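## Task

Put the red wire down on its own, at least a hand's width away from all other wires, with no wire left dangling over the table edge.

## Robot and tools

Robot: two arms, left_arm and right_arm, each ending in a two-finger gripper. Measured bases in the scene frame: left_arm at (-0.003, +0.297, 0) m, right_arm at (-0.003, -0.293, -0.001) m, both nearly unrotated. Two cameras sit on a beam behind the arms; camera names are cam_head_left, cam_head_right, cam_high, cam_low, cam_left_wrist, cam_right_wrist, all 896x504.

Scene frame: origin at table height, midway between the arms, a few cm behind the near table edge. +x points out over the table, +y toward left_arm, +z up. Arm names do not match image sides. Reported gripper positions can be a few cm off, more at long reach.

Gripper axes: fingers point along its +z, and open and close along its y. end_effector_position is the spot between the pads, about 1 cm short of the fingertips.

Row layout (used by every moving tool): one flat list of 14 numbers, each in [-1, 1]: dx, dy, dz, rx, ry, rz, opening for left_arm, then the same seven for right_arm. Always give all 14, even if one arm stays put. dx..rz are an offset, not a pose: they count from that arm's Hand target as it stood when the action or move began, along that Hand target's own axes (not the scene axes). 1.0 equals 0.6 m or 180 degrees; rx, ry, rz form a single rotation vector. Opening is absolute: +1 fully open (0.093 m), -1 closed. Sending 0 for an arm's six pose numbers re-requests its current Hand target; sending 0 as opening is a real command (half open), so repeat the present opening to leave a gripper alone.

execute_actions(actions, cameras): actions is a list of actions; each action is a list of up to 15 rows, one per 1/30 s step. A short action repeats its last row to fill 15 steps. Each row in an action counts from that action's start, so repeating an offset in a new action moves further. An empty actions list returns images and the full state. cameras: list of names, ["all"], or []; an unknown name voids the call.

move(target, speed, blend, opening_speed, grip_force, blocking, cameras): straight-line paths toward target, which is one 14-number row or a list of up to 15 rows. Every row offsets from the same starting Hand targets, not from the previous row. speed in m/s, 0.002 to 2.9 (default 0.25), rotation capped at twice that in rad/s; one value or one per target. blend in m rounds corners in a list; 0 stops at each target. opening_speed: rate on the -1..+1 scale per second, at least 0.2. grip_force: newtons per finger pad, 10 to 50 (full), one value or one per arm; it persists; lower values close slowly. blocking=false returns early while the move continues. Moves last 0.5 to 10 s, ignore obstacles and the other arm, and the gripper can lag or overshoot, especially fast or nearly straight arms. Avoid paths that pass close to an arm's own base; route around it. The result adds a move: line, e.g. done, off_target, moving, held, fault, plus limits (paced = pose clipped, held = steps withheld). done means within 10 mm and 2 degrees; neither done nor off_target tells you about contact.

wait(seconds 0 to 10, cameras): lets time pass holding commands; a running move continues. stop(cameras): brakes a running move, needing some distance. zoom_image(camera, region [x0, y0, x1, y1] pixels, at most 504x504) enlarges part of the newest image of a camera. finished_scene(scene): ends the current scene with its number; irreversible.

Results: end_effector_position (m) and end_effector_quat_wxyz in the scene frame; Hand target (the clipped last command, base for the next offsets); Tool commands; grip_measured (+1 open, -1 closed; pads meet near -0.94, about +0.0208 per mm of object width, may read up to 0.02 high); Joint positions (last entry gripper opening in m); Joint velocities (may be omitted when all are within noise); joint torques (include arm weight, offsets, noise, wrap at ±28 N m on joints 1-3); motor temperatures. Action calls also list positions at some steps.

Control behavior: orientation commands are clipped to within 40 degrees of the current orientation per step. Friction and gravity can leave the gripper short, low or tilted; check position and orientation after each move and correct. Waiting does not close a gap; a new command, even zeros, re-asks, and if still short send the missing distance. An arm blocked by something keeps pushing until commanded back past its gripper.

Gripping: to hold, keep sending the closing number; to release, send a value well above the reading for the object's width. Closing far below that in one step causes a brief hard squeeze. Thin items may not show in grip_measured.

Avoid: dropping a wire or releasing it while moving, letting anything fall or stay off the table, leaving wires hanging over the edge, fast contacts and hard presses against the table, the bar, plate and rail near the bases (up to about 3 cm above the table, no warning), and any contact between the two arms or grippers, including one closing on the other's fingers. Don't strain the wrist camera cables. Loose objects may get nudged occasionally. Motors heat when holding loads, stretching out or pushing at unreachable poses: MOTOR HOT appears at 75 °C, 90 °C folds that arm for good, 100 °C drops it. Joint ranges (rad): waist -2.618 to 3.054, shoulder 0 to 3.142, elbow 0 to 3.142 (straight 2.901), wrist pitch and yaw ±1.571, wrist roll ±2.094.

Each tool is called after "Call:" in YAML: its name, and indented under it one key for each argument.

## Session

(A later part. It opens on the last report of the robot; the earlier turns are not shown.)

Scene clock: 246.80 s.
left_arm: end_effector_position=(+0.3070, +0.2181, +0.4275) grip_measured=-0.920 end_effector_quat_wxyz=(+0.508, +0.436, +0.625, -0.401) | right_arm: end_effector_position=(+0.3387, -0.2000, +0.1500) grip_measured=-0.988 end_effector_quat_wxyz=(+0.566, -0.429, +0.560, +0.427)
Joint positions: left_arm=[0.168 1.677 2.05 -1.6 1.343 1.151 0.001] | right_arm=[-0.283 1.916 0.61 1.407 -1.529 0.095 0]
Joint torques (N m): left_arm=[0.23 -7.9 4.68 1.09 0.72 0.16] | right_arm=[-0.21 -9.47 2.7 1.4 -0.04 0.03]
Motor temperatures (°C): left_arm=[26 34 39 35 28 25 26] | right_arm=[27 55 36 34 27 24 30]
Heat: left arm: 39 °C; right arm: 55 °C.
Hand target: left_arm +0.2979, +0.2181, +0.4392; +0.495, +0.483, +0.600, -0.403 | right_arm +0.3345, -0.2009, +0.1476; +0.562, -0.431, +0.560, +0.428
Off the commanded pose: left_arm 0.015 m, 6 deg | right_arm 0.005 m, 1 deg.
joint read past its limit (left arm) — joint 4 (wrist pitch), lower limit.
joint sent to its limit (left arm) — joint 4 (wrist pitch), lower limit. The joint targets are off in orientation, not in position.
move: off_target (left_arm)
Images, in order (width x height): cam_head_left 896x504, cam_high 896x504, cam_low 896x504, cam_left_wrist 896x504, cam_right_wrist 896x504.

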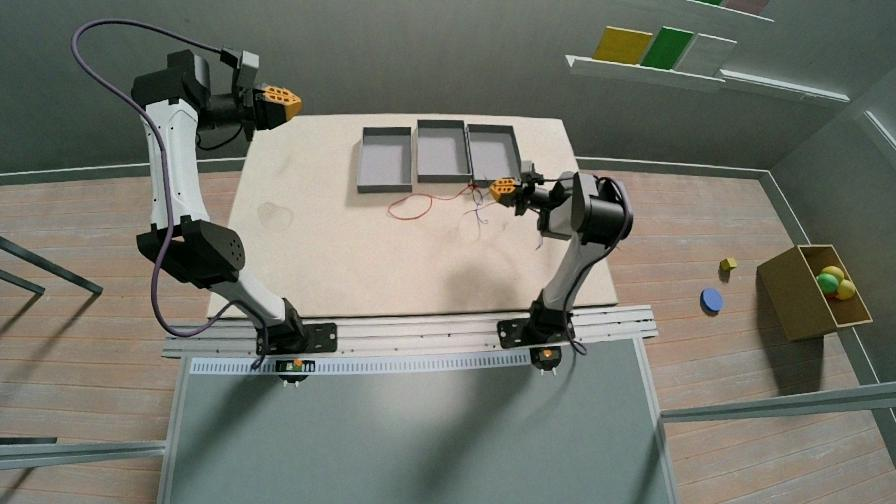

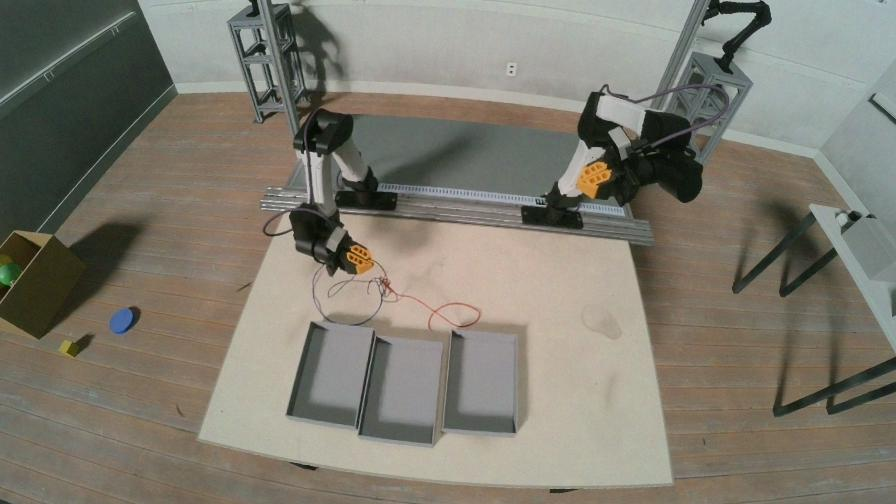

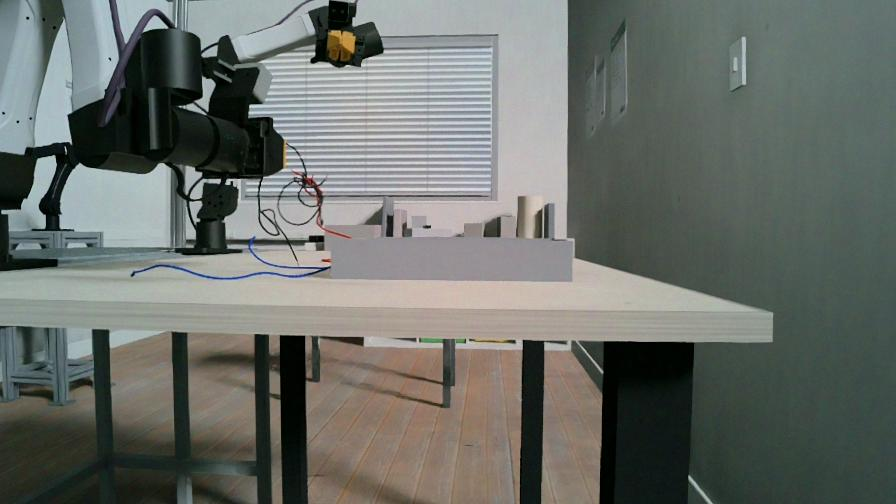

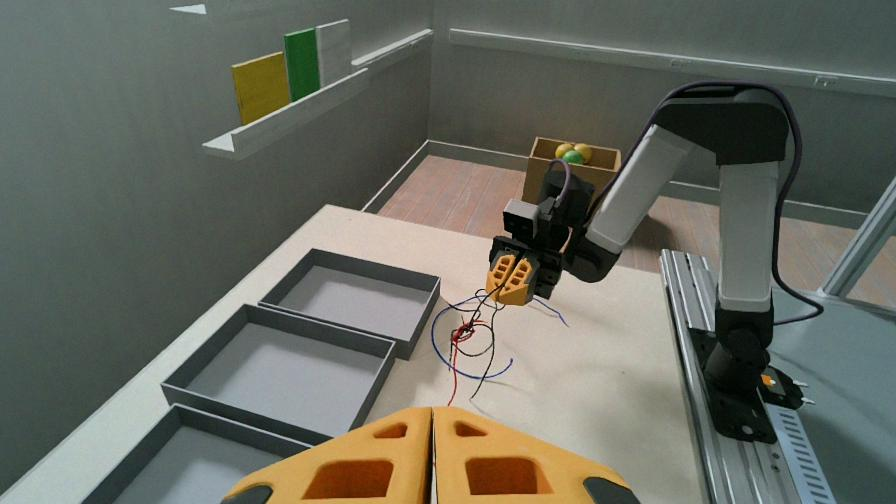

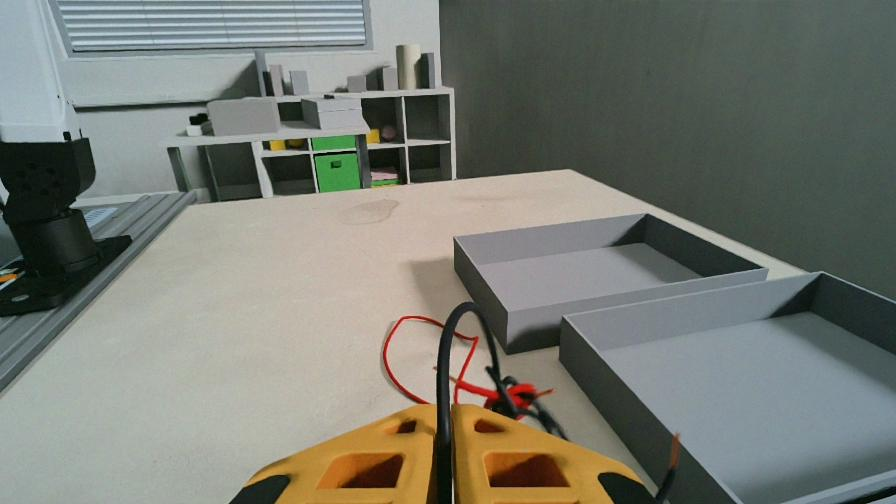

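Call:
move:
  target: [0.35,-0.033,0.30,-0.178,0.263,-0.125,0.2,0,0,0,0,0,0,-1]
  speed: 0.2
  cameras: ["cam_right_wrist","cam_left_wrist","cam_high","cam_head_left"]

Scene clock: 263.30 s.
left_arm: end_effector_position=(+0.3012, +0.0841, +0.1926) grip_measured=+0.198 end_effector_quat_wxyz=(+0.232, +0.334, +0.909, -0.088) | right_arm: end_effector_position=(+0.3387, -0.2000, +0.1498) grip_measured=-0.988 end_effector_quat_wxyz=(+0.566, -0.429, +0.560, +0.427)
Joint positions: left_arm=[-0.656 1.578 1.4 -0.939 0.029 0.092 0.055] | right_arm=[-0.283 1.916 0.61 1.405 -1.53 0.095 0]
Joint torques (N m): left_arm=[-0.65 -5.08 8.06 1.46 0 -0.1] | right_arm=[-0.1 -9.65 2.73 1.36 -0.08 -0.06]
Motor temperatures (°C): left_arm=[25 37 38 34 28 25 26] | right_arm=[27 55 35 33 27 24 30]
Heat: left arm: 38 °C; right arm: 55 °C.
Hand target: left_arm +0.3062, +0.0789, +0.1996; +0.243, +0.329, +0.908, -0.089 | right_arm +0.3344, -0.2009, +0.1476; +0.562, -0.432, +0.560, +0.428
Off the commanded pose: left_arm 0.010 m, 1 deg | right_arm 0.005 m, 1 deg.
move: done
Images, in order (width x height): cam_head_left 896x504, cam_high 896x504, cam_left_wrist 896x504, cam_right_wrist 896x504.

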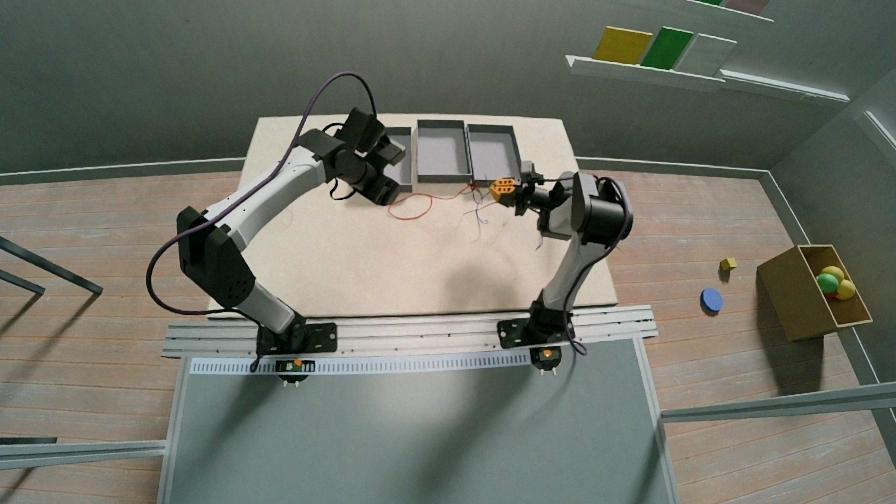

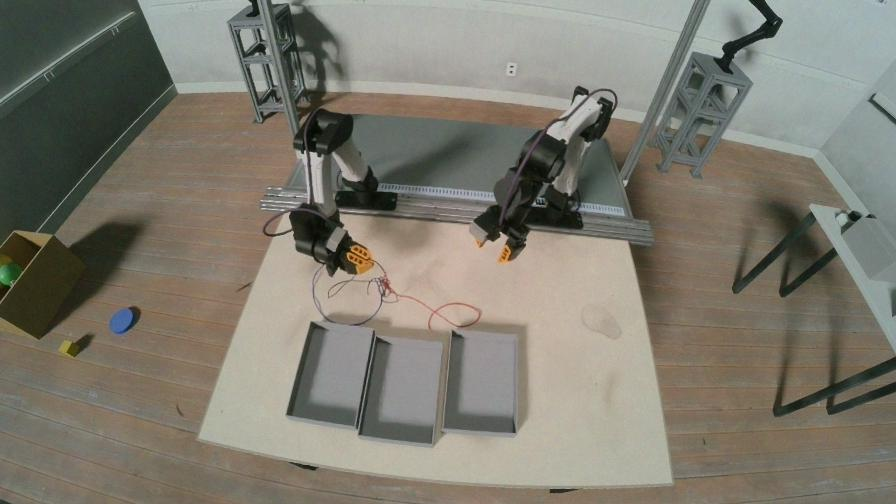

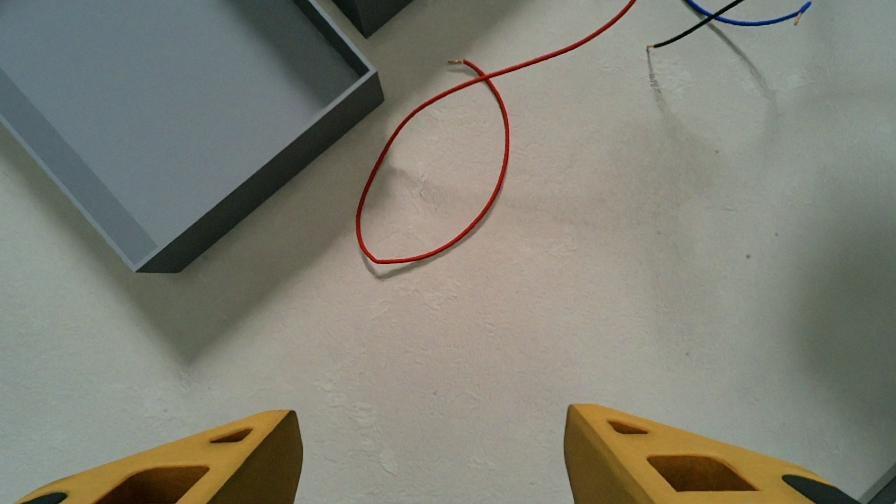

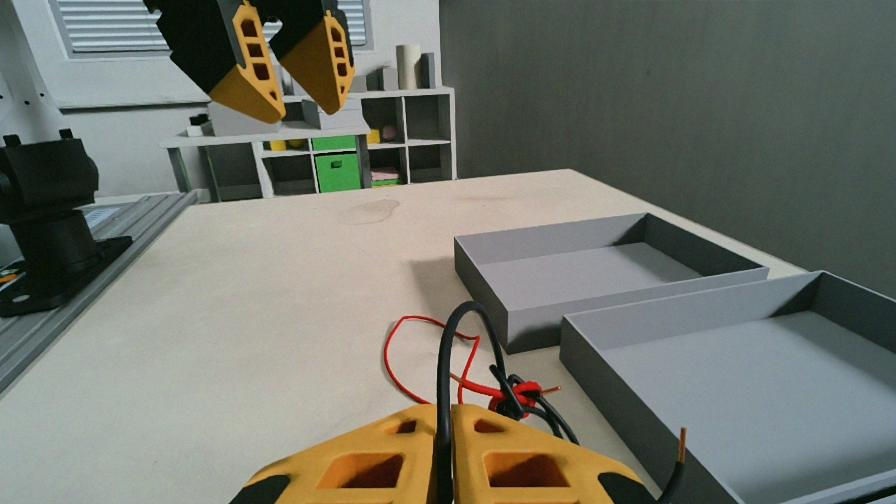

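Call:
move:
  target: [-0.108,-0.065,0.278,0,0,0,0.2,0,0,0,0,0,0,-1]
  speed: 0.15
  cameras: ["cam_left_wrist","cam_head_left","cam_right_wrist"]

Scene clock: 282.13 s.
left_arm: end_effector_position=(+0.3786, -0.0291, +0.0796) grip_measured=+0.198 end_effector_quat_wxyz=(+0.221, +0.335, +0.912, -0.083) | right_arm: end_effector_position=(+0.3387, -0.2000, +0.1498) grip_measured=-0.988 end_effector_quat_wxyz=(+0.566, -0.429, +0.560, +0.427)
Joint positions: left_arm=[-0.762 2.13 1.643 -0.656 -0.018 -0.004 0.055] | right_arm=[-0.283 1.916 0.61 1.405 -1.53 0.095 0]
Joint torques (N m): left_arm=[-0.76 -8.81 8.32 1.66 -0.08 -0.16] | right_arm=[-0.42 -9.5 2.85 1.41 -0.08 0]
Motor temperatures (°C): left_arm=[25 36 40 35 28 25 26] | right_arm=[27 55 34 33 27 24 30]
Heat: left arm: 40 °C; right arm: 55 °C.
Hand target: left_arm +0.3879, -0.0406, +0.0875; +0.243, +0.329, +0.908, -0.089 | right_arm +0.3344, -0.2009, +0.1476; +0.562, -0.432, +0.560, +0.428
Off the commanded pose: left_arm 0.017 m, 3 deg | right_arm 0.005 m, 1 deg.
move: off_target (left_arm)
Images, in order (width x height): cam_head_left 896x504, cam_left_wrist 896x504, cam_right_wrist 896x504.

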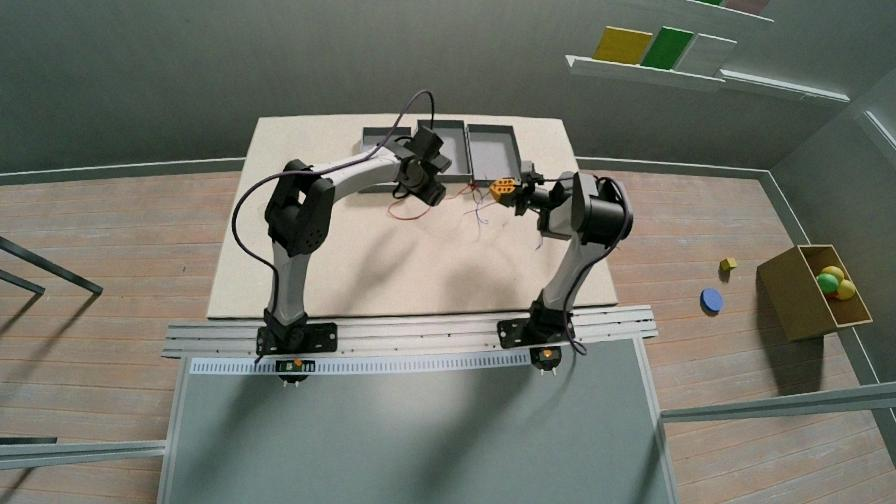

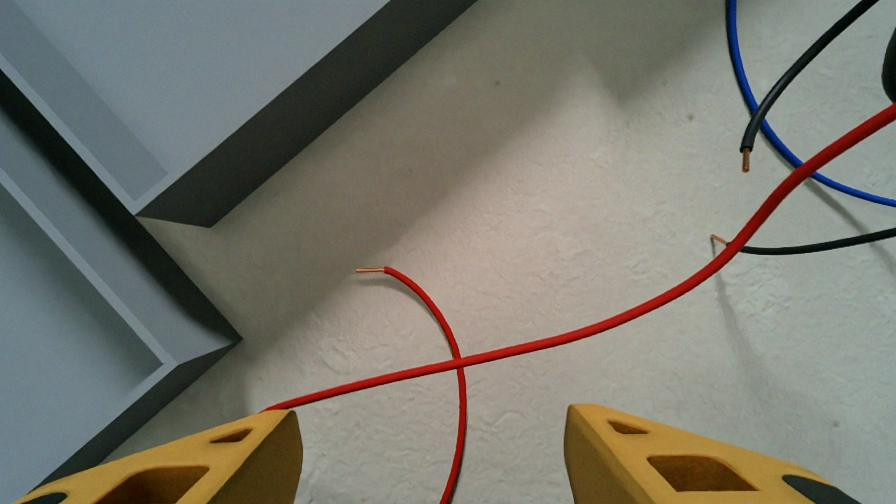

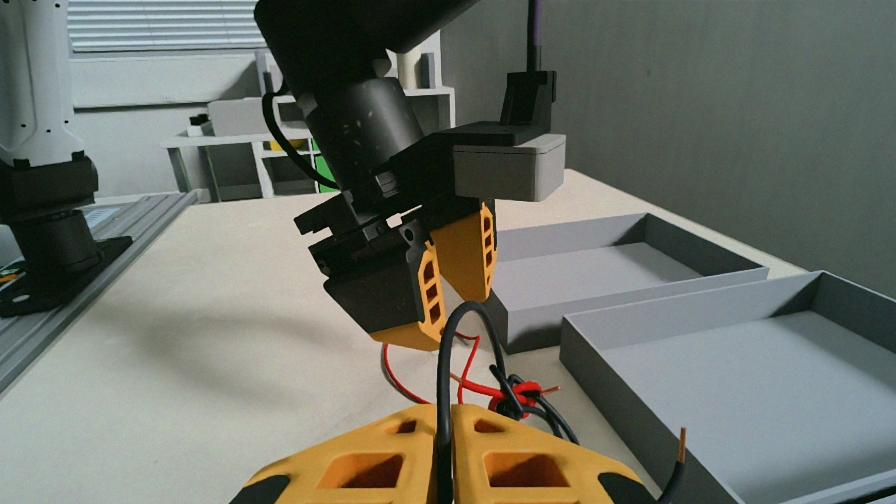

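Call:
move:
  target: [0.073,-0.005,0.07,0,0,0,0.2,0,0,0,0,0,0,-1]
  speed: 0.08
  cameras: ["cam_left_wrist","cam_right_wrist"]

Scene clock: 292.07 s.
left_arm: end_effector_position=(+0.3714, -0.0263, +0.0337) grip_measured=+0.198 end_effector_quat_wxyz=(+0.235, +0.332, +0.909, -0.088) | right_arm: end_effector_position=(+0.3387, -0.2000, +0.1498) grip_measured=-0.988 end_effector_quat_wxyz=(+0.566, -0.429, +0.560, +0.427)
Joint positions: left_arm=[-0.767 2.135 1.444 -0.42 -0.022 -0.009 0.055] | right_arm=[-0.283 1.916 0.61 1.405 -1.53 0.095 0]
Joint torques (N m): left_arm=[-0.9 -8.38 5.46 1.79 -0.09 -0.14] | right_arm=[-0.5 -9.51 2.82 1.37 -0.16 -0.01]
Motor temperatures (°C): left_arm=[25 39 41 35 28 25 26] | right_arm=[27 55 34 32 27 24 30]
Heat: left arm: 41 °C; right arm: 55 °C.
Hand target: left_arm +0.3730, -0.0321, +0.0292; +0.243, +0.329, +0.908, -0.089 | right_arm +0.3344, -0.2009, +0.1476; +0.562, -0.432, +0.560, +0.428
Off the commanded pose: left_arm 0.007 m, 1 deg | right_arm 0.005 m, 1 deg.
move: done
Images, in order (width x height): cam_left_wrist 896x504, cam_right_wrist 896x504.

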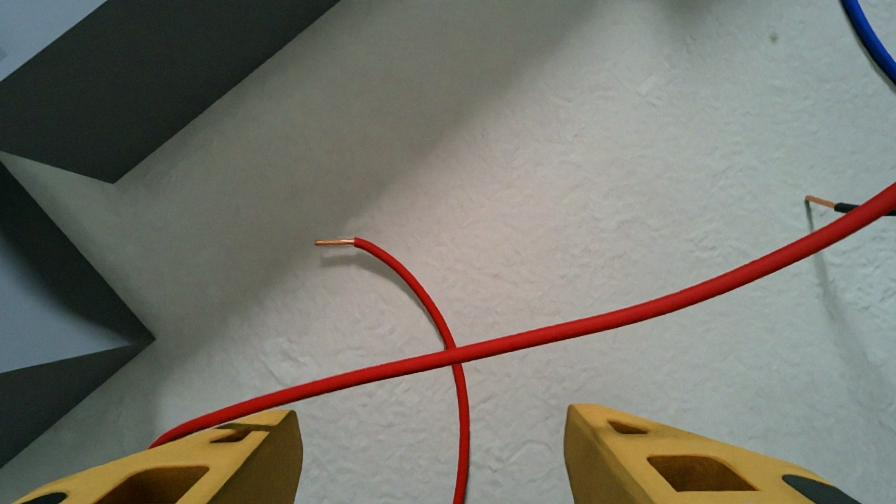

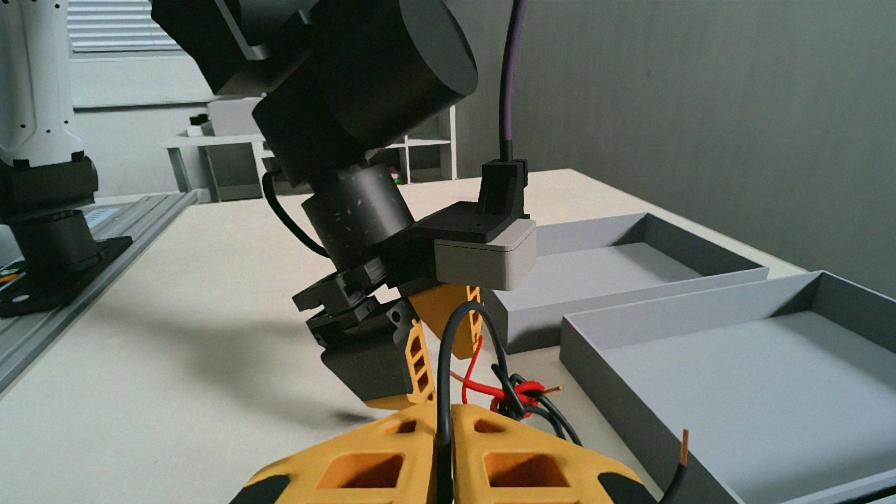

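Call:
move:
  target:
    - [0.022,-0.004,0.03,0,0,0,0.2,0,0,0,0,0,0,-1]
    - [0.022,-0.004,0.03,0,0,0,-1,0,0,0,0,0,0,-1]
  speed: 0.04
  opening_speed: 1.0
  cameras: ["cam_left_wrist","cam_right_wrist"]

Scene clock: 298.37 s.
left_arm: end_effector_position=(+0.3709, -0.0280, +0.0157) grip_measured=-0.968 end_effector_quat_wxyz=(+0.244, +0.331, +0.907, -0.087) | right_arm: end_effector_position=(+0.3387, -0.2000, +0.1498) grip_measured=-0.988 end_effector_quat_wxyz=(+0.566, -0.429, +0.560, +0.427)
Joint positions: left_arm=[-0.773 2.158 1.395 -0.331 -0.032 -0.014 0] | right_arm=[-0.283 1.916 0.61 1.405 -1.53 0.095 0]
Joint torques (N m): left_arm=[-0.83 -8.01 5.18 1.71 -0.01 -0.14] | right_arm=[-0.23 -9.44 2.59 1.37 0.01 -0.07]
Motor temperatures (°C): left_arm=[25 39 40 36 28 25 26] | right_arm=[27 55 34 32 27 24 30]
Heat: left arm: 40 °C; right arm: 55 °C.
Hand target: left_arm +0.3694, -0.0324, +0.0070; +0.243, +0.330, +0.908, -0.089 | right_arm +0.3344, -0.2009, +0.1476; +0.562, -0.431, +0.560, +0.428
Off the commanded pose: left_arm 0.010 m, 0 deg | right_arm 0.005 m, 1 deg.
move: done
Images, in order (width x height): cam_left_wrist 896x504, cam_right_wrist 896x504.

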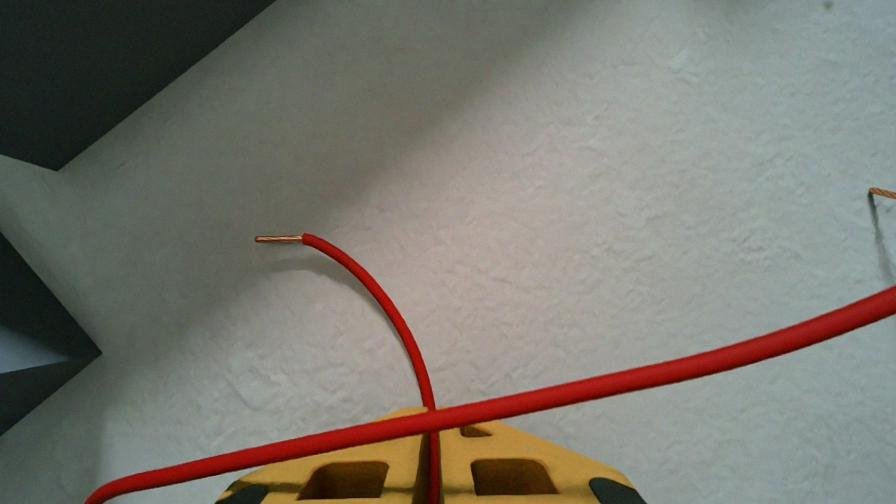

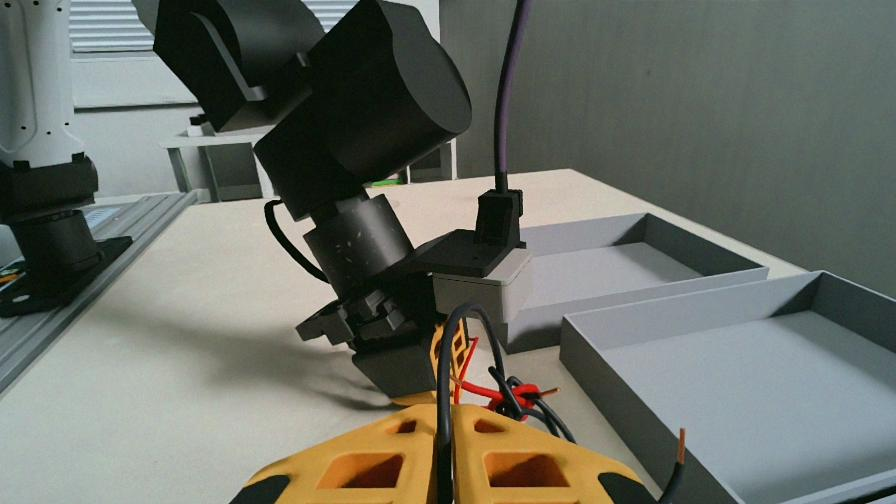

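Call:
move:
  target: [0.067,0.148,-0.418,0,0,0,-1,0,0,0,0,0,0,-1]
  speed: 0.08
  cameras: ["cam_left_wrist","cam_right_wrist","cam_high","cam_head_left"]

Call:
zoom_image:
  camera: "cam_head_left"
  region: [300, 100, 560, 260]

Scene clock: 305.57 s.
left_arm: end_effector_position=(+0.3001, +0.1396, +0.1854) grip_measured=-0.968 end_effector_quat_wxyz=(+0.217, +0.326, +0.916, -0.084) | right_arm: end_effector_position=(+0.3385, -0.1999, +0.1498) grip_measured=-0.988 end_effector_quat_wxyz=(+0.566, -0.429, +0.560, +0.427)
Joint positions: left_arm=[-0.498 1.495 1.315 -0.978 0.088 0.218 0] | right_arm=[-0.283 1.916 0.61 1.405 -1.531 0.095 0]
Joint torques (N m): left_arm=[0.38 -6.93 8.2 1.33 0.16 0.11] | right_arm=[-0.27 -9.48 2.69 1.37 -0.04 0.02]
Motor temperatures (°C): left_arm=[25 41 40 36 28 25 26] | right_arm=[27 55 34 32 27 24 30]
Heat: left arm: 41 °C; right arm: 55 °C.
Hand target: left_arm +0.3039, +0.1386, +0.2042; +0.243, +0.330, +0.908, -0.089 | right_arm +0.3344, -0.2009, +0.1476; +0.562, -0.431, +0.560, +0.428
Off the commanded pose: left_arm 0.019 m, 3 deg | right_arm 0.005 m, 0 deg.
move: off_target (left_arm)
Images, in order (width x height): cam_head_left 896x504, cam_high 896x504, cam_left_wrist 896x504, cam_right_wrist 896x504.

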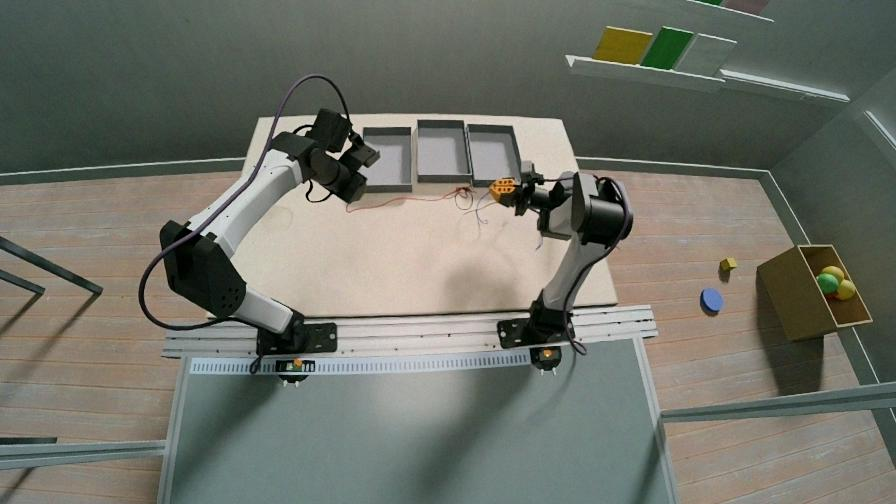

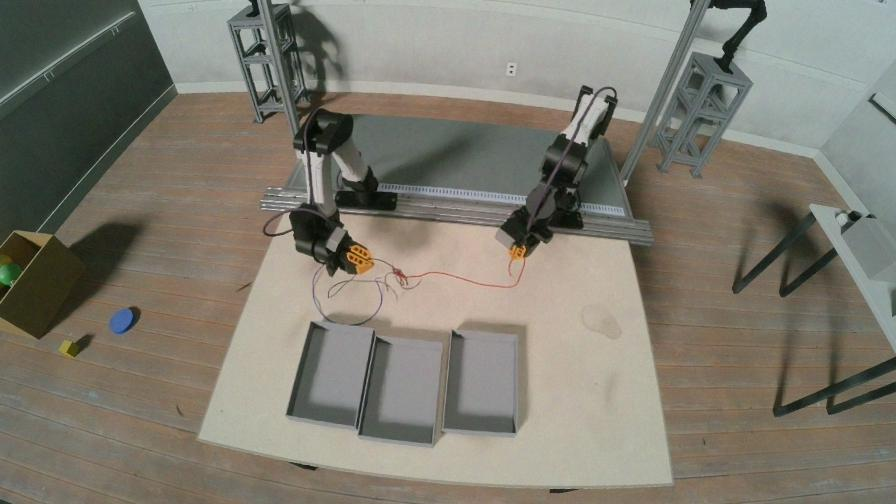

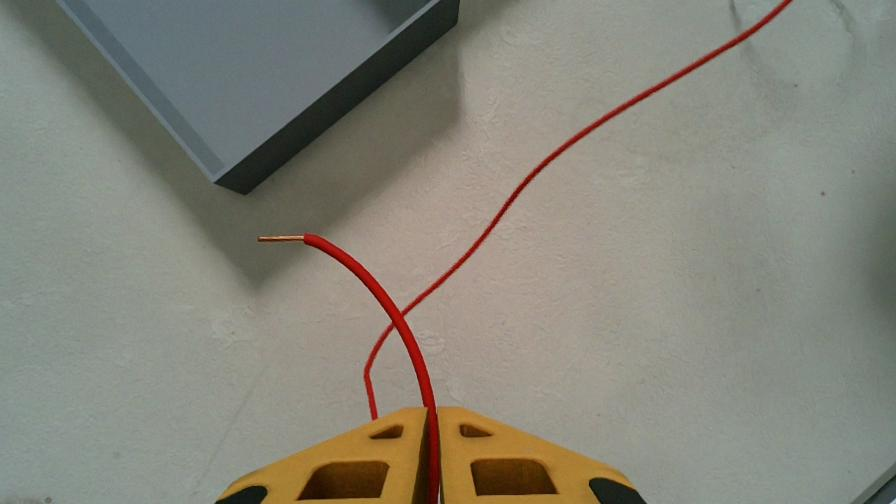

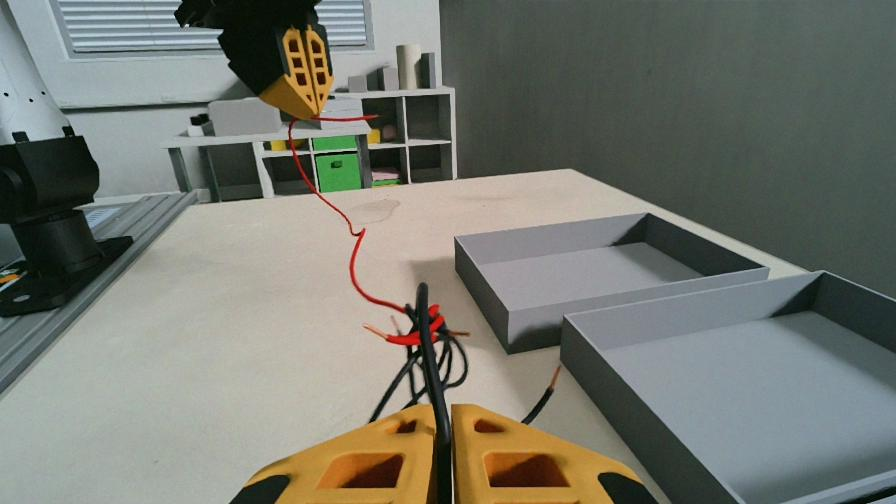

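Scaled by 1.938 from the camera's 896x504 image, which has a finer 1280x720 frame.

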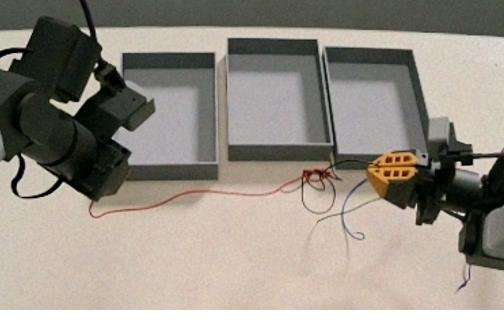

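Call:
move:
  target: [0.092,0.178,-0.147,-0.107,0,-0.194,-1,0,0,0,0,0,0,-1]
  speed: 0.06
  cameras: ["cam_left_wrist","cam_right_wrist","cam_high","cam_head_left"]

Call:
zoom_image:
  camera: "cam_head_left"
  region: [300, 100, 560, 260]

Call:
zoom_image:
  camera: "cam_right_wrist"
  region: [300, 200, 620, 504]

Scene clock: 315.57 s.
left_arm: end_effector_position=(+0.3009, +0.2751, +0.2361) grip_measured=-0.968 end_effector_quat_wxyz=(+0.232, +0.010, +0.973, -0.009) | right_arm: end_effector_position=(+0.3384, -0.1999, +0.1498) grip_measured=-0.988 end_effector_quat_wxyz=(+0.565, -0.429, +0.560, +0.428)
Joint positions: left_arm=[-0.196 1.371 1.429 -1.192 -0.083 -0.1 0] | right_arm=[-0.283 1.916 0.61 1.405 -1.531 0.095 0]
Joint torques (N m): left_arm=[0.44 -5.63 8.01 1.33 -0.16 -0.14] | right_arm=[-0.29 -9.47 2.76 1.39 -0.1 -0.01]
Motor temperatures (°C): left_arm=[25 40 40 35 28 25 26] | right_arm=[27 55 33 32 27 24 30]
Heat: left arm: 40 °C; right arm: 55 °C.
Hand target: left_arm +0.3021, +0.2796, +0.2528; +0.256, -0.001, +0.967, -0.006 | right_arm +0.3345, -0.2009, +0.1476; +0.562, -0.431, +0.560, +0.428
Off the commanded pose: left_arm 0.017 m, 3 deg | right_arm 0.005 m, 0 deg.
move: off_target (left_arm)
Images, in order (width x height): cam_head_left 896x504, cam_high 896x504, cam_left_wrist 896x504, cam_right_wrist 896x504.

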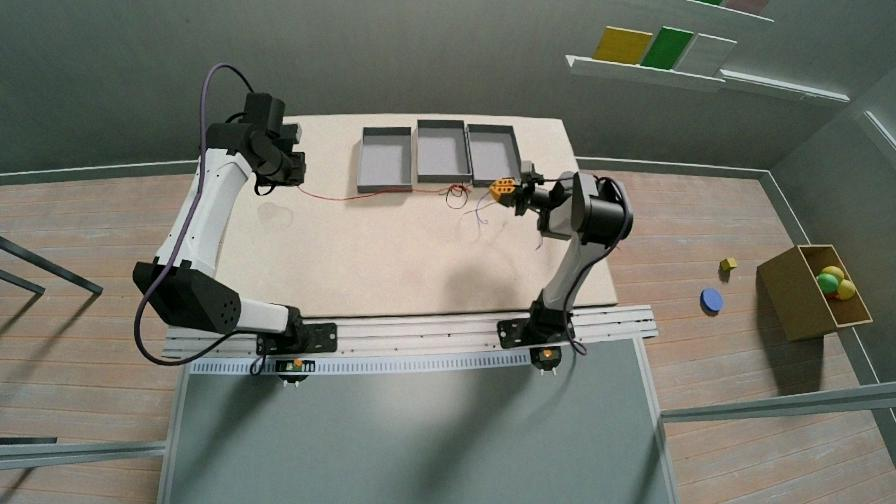

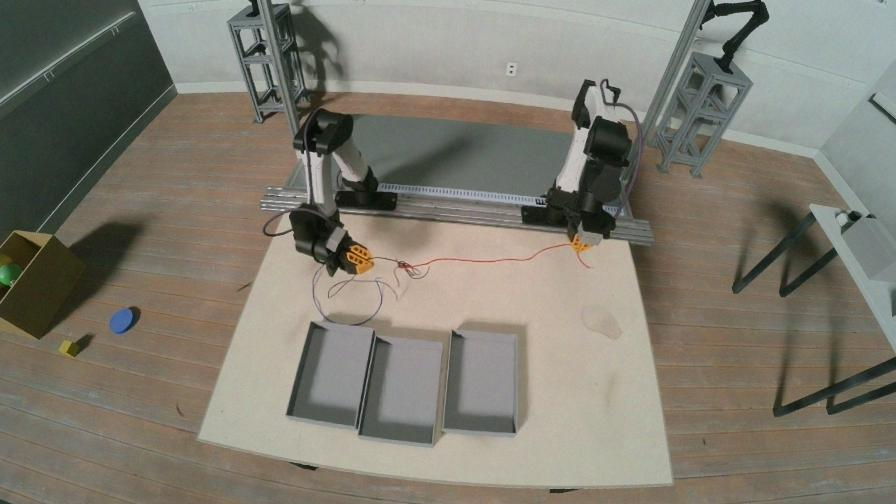

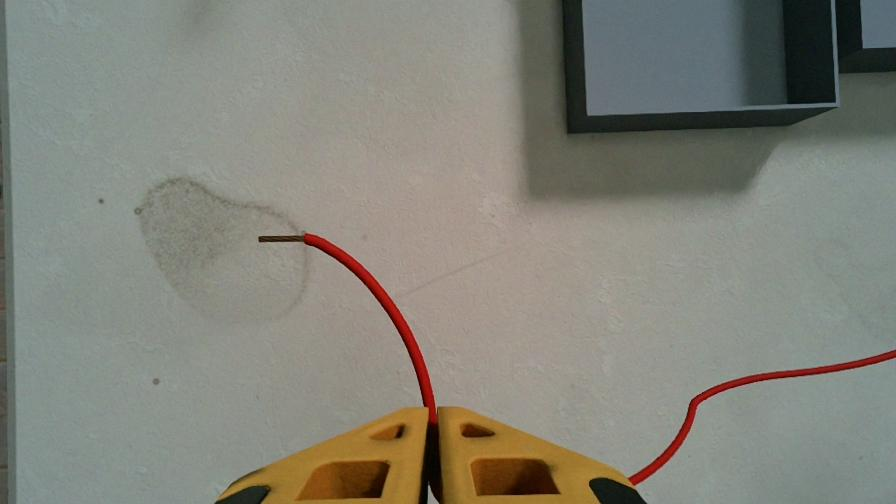

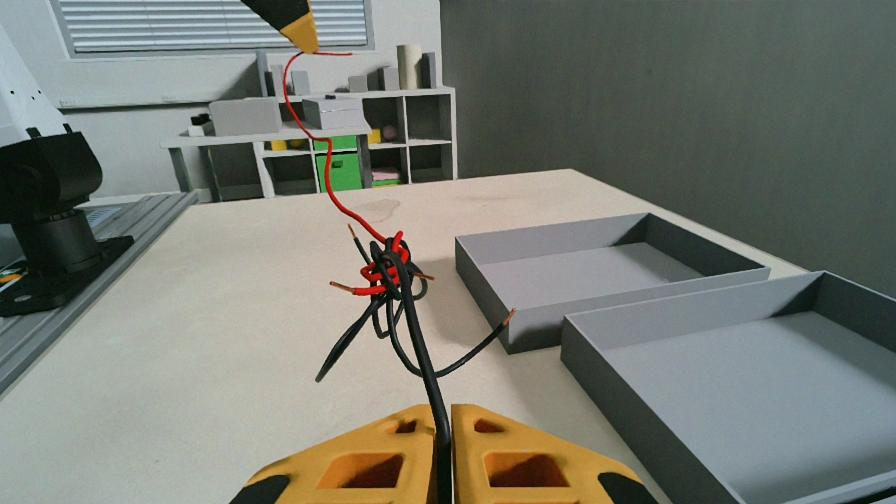

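Scaled by 1.938 from the camera's 896x504 image, which has a finer 1280x720 frame.

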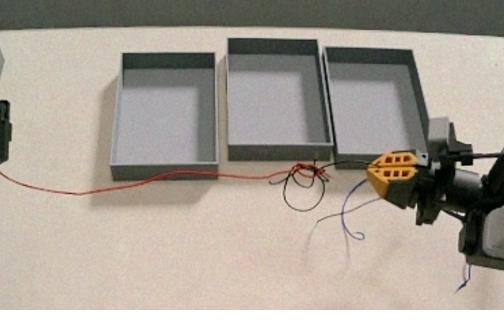

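Scaled by 1.575 from the camera's 896x504 image, which has a finer 1280x720 frame.

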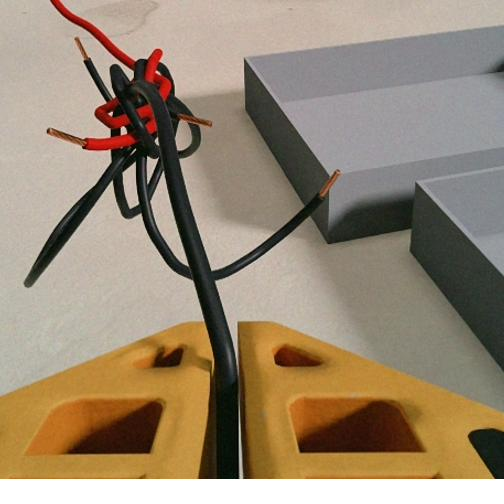

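Call:
move:
  target: [0,0,0,0,0,0,-1,0,0.02,-0.2,0.1,0,0,-1]
  speed: 0.06
  cameras: ["cam_left_wrist","cam_right_wrist","cam_high","cam_head_left"]

Call:
zoom_image:
  camera: "cam_head_left"
  region: [300, 100, 560, 260]

Call:
zoom_image:
  camera: "cam_right_wrist"
  region: [100, 50, 604, 504]

Scene clock: 322.20 s.
left_arm: end_effector_position=(+0.2948, +0.2392, +0.2375) grip_measured=-0.968 end_effector_quat_wxyz=(+0.220, +0.032, +0.970, -0.095) | right_arm: end_effector_position=(+0.2935, -0.2966, +0.1441) grip_measured=-0.988 end_effector_quat_wxyz=(+0.625, -0.315, +0.632, +0.332)
Joint positions: left_arm=[-0.223 1.371 1.429 -1.193 0.085 -0.121 0] | right_arm=[-0.669 1.774 0.356 1.482 -1.566 0.092 0]
Joint torques (N m): left_arm=[2.3 -5.93 8.47 1.21 -1.66 0.01] | right_arm=[-5.18 -7.92 2.93 1.48 -0.03 0.09]
Heat: left arm: 41 °C; right arm: 54 °C.
Hand target: left_arm +0.3020, +0.2795, +0.2528; +0.256, -0.001, +0.967, -0.007 | right_arm +0.2916, -0.3136, +0.1476; +0.623, -0.338, +0.620, +0.336
Off the commanded pose: left_arm 0.044 m, 12 deg | right_arm 0.017 m, 3 deg.
joint sent to its limit (right arm) — joint 5 (wrist yaw), lower limit. The joint targets are off in orientation, not in position.
move: off_target (left_arm, right_arm)
Images, in order (width x height): cam_head_left 896x504, cam_high 896x504, cam_left_wrist 896x504, cam_right_wrist 896x504.

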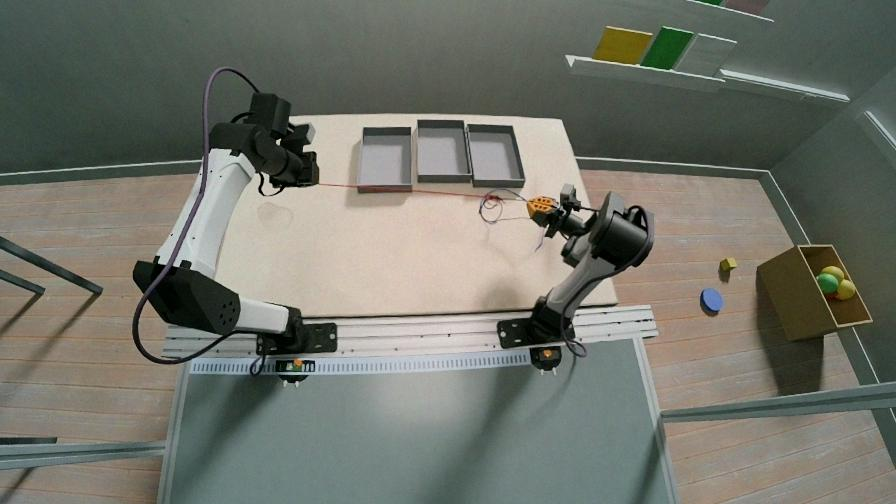

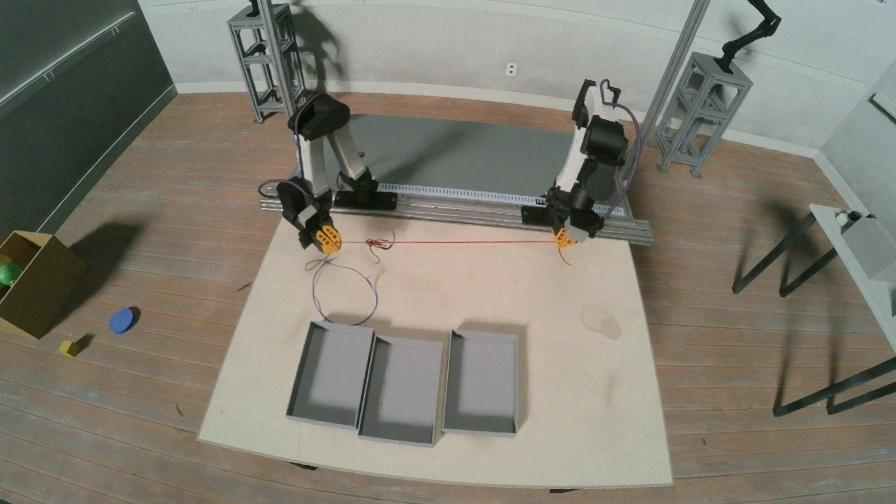

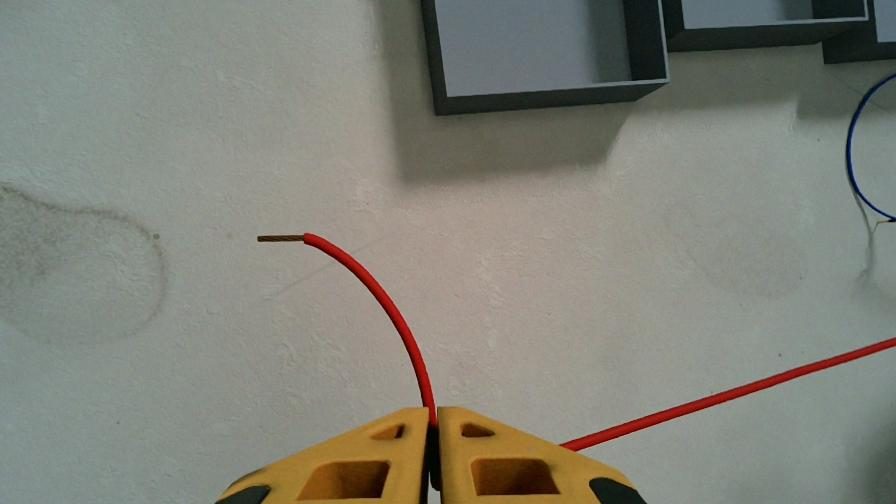

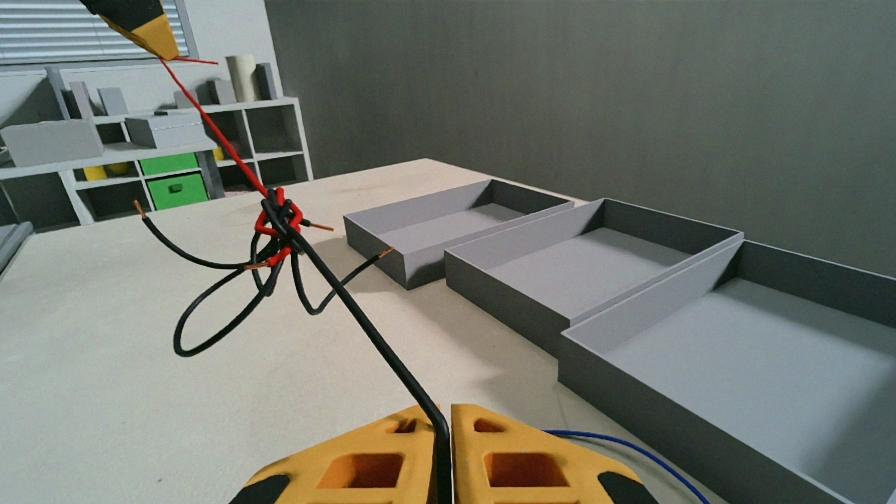

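Scaled by 1.938 from the camera's 896x504 image, which has a finer 1280x720 frame.

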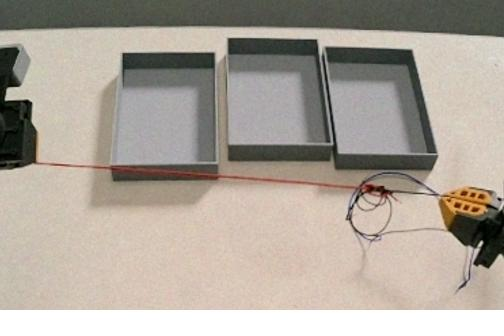

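Scaled by 1.000.

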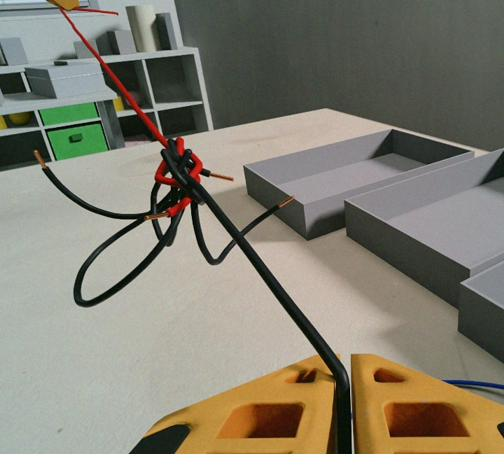

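Call:
move:
  target: [0,0,0,0,0,0,-1,0,0,-0.07,0,0,0,-1]
  speed: 0.04
  cameras: ["cam_right_wrist","cam_head_left"]

Call:
zoom_image:
  camera: "cam_right_wrist"
  region: [50, 100, 450, 400]

Scene clock: 331.30 s.
left_arm: end_effector_position=(+0.2896, +0.2166, +0.2421) grip_measured=-0.968 end_effector_quat_wxyz=(+0.212, +0.048, +0.965, -0.147) | right_arm: end_effector_position=(+0.2714, -0.3249, +0.1448) grip_measured=-0.988 end_effector_quat_wxyz=(+0.651, -0.268, +0.653, +0.279)
Joint positions: left_arm=[-0.242 1.371 1.434 -1.193 0.188 -0.132 0] | right_arm=[-0.824 1.694 0.258 1.484 -1.566 0.066 0]
Joint torques (N m): left_arm=[3.82 -6.13 8.81 1.03 -2.54 0.1] | right_arm=[-7.17 -6.3 3.79 1.36 0.03 0.1]
Heat: left arm: 43 °C; right arm: 53 °C.
Hand target: left_arm +0.3020, +0.2796, +0.2528; +0.256, -0.001, +0.967, -0.006 | right_arm +0.2687, -0.3488, +0.1475; +0.623, -0.338, +0.620, +0.335
Off the commanded pose: left_arm 0.065 m, 18 deg | right_arm 0.024 m, 11 deg.
joint sent to its limit (right arm) — joint 5 (wrist yaw), lower limit. The joint targets are off in orientation, not in position.
move: off_target (left_arm, right_arm)
Images, in order (width x height): cam_head_left 896x504, cam_right_wrist 896x504.

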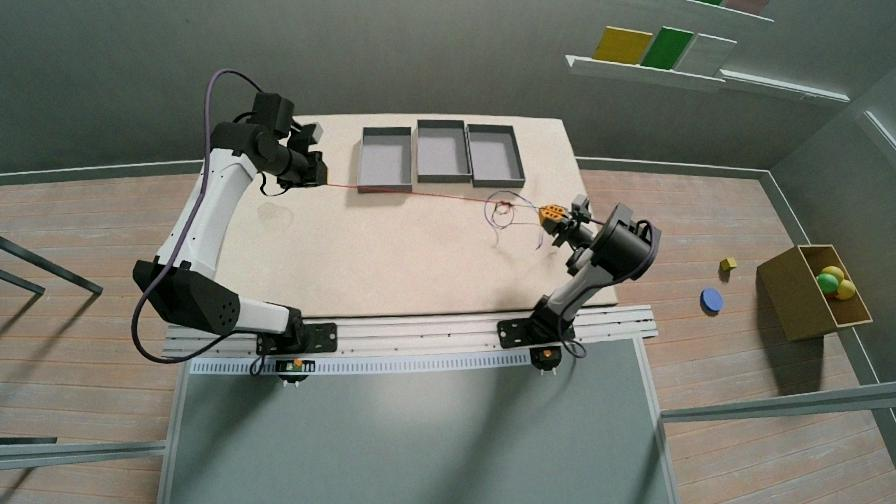

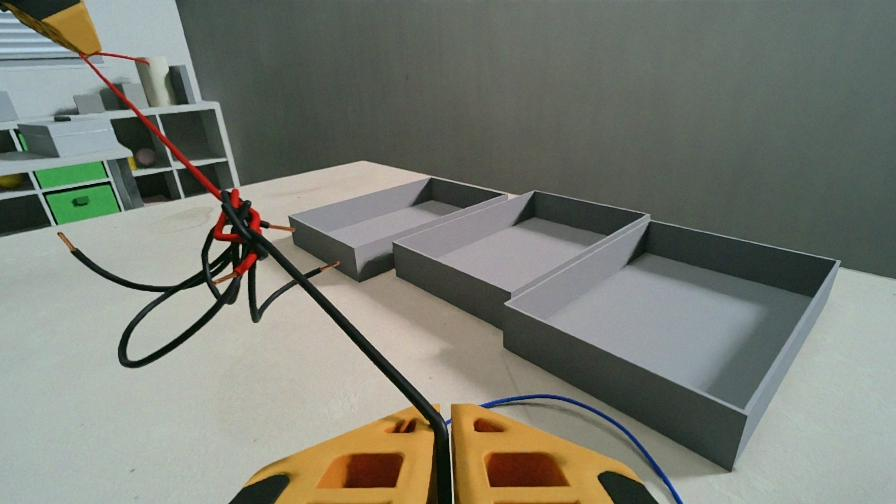

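Scaled by 1.260 from the camera's 896x504 image, which has a finer 1280x720 frame.

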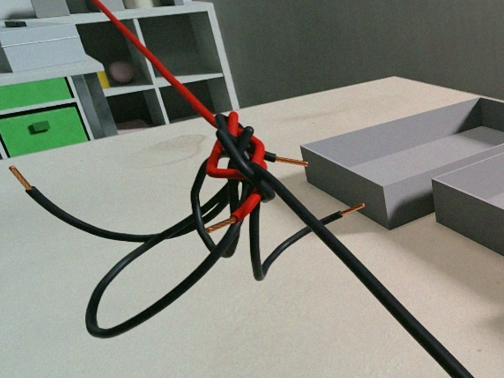

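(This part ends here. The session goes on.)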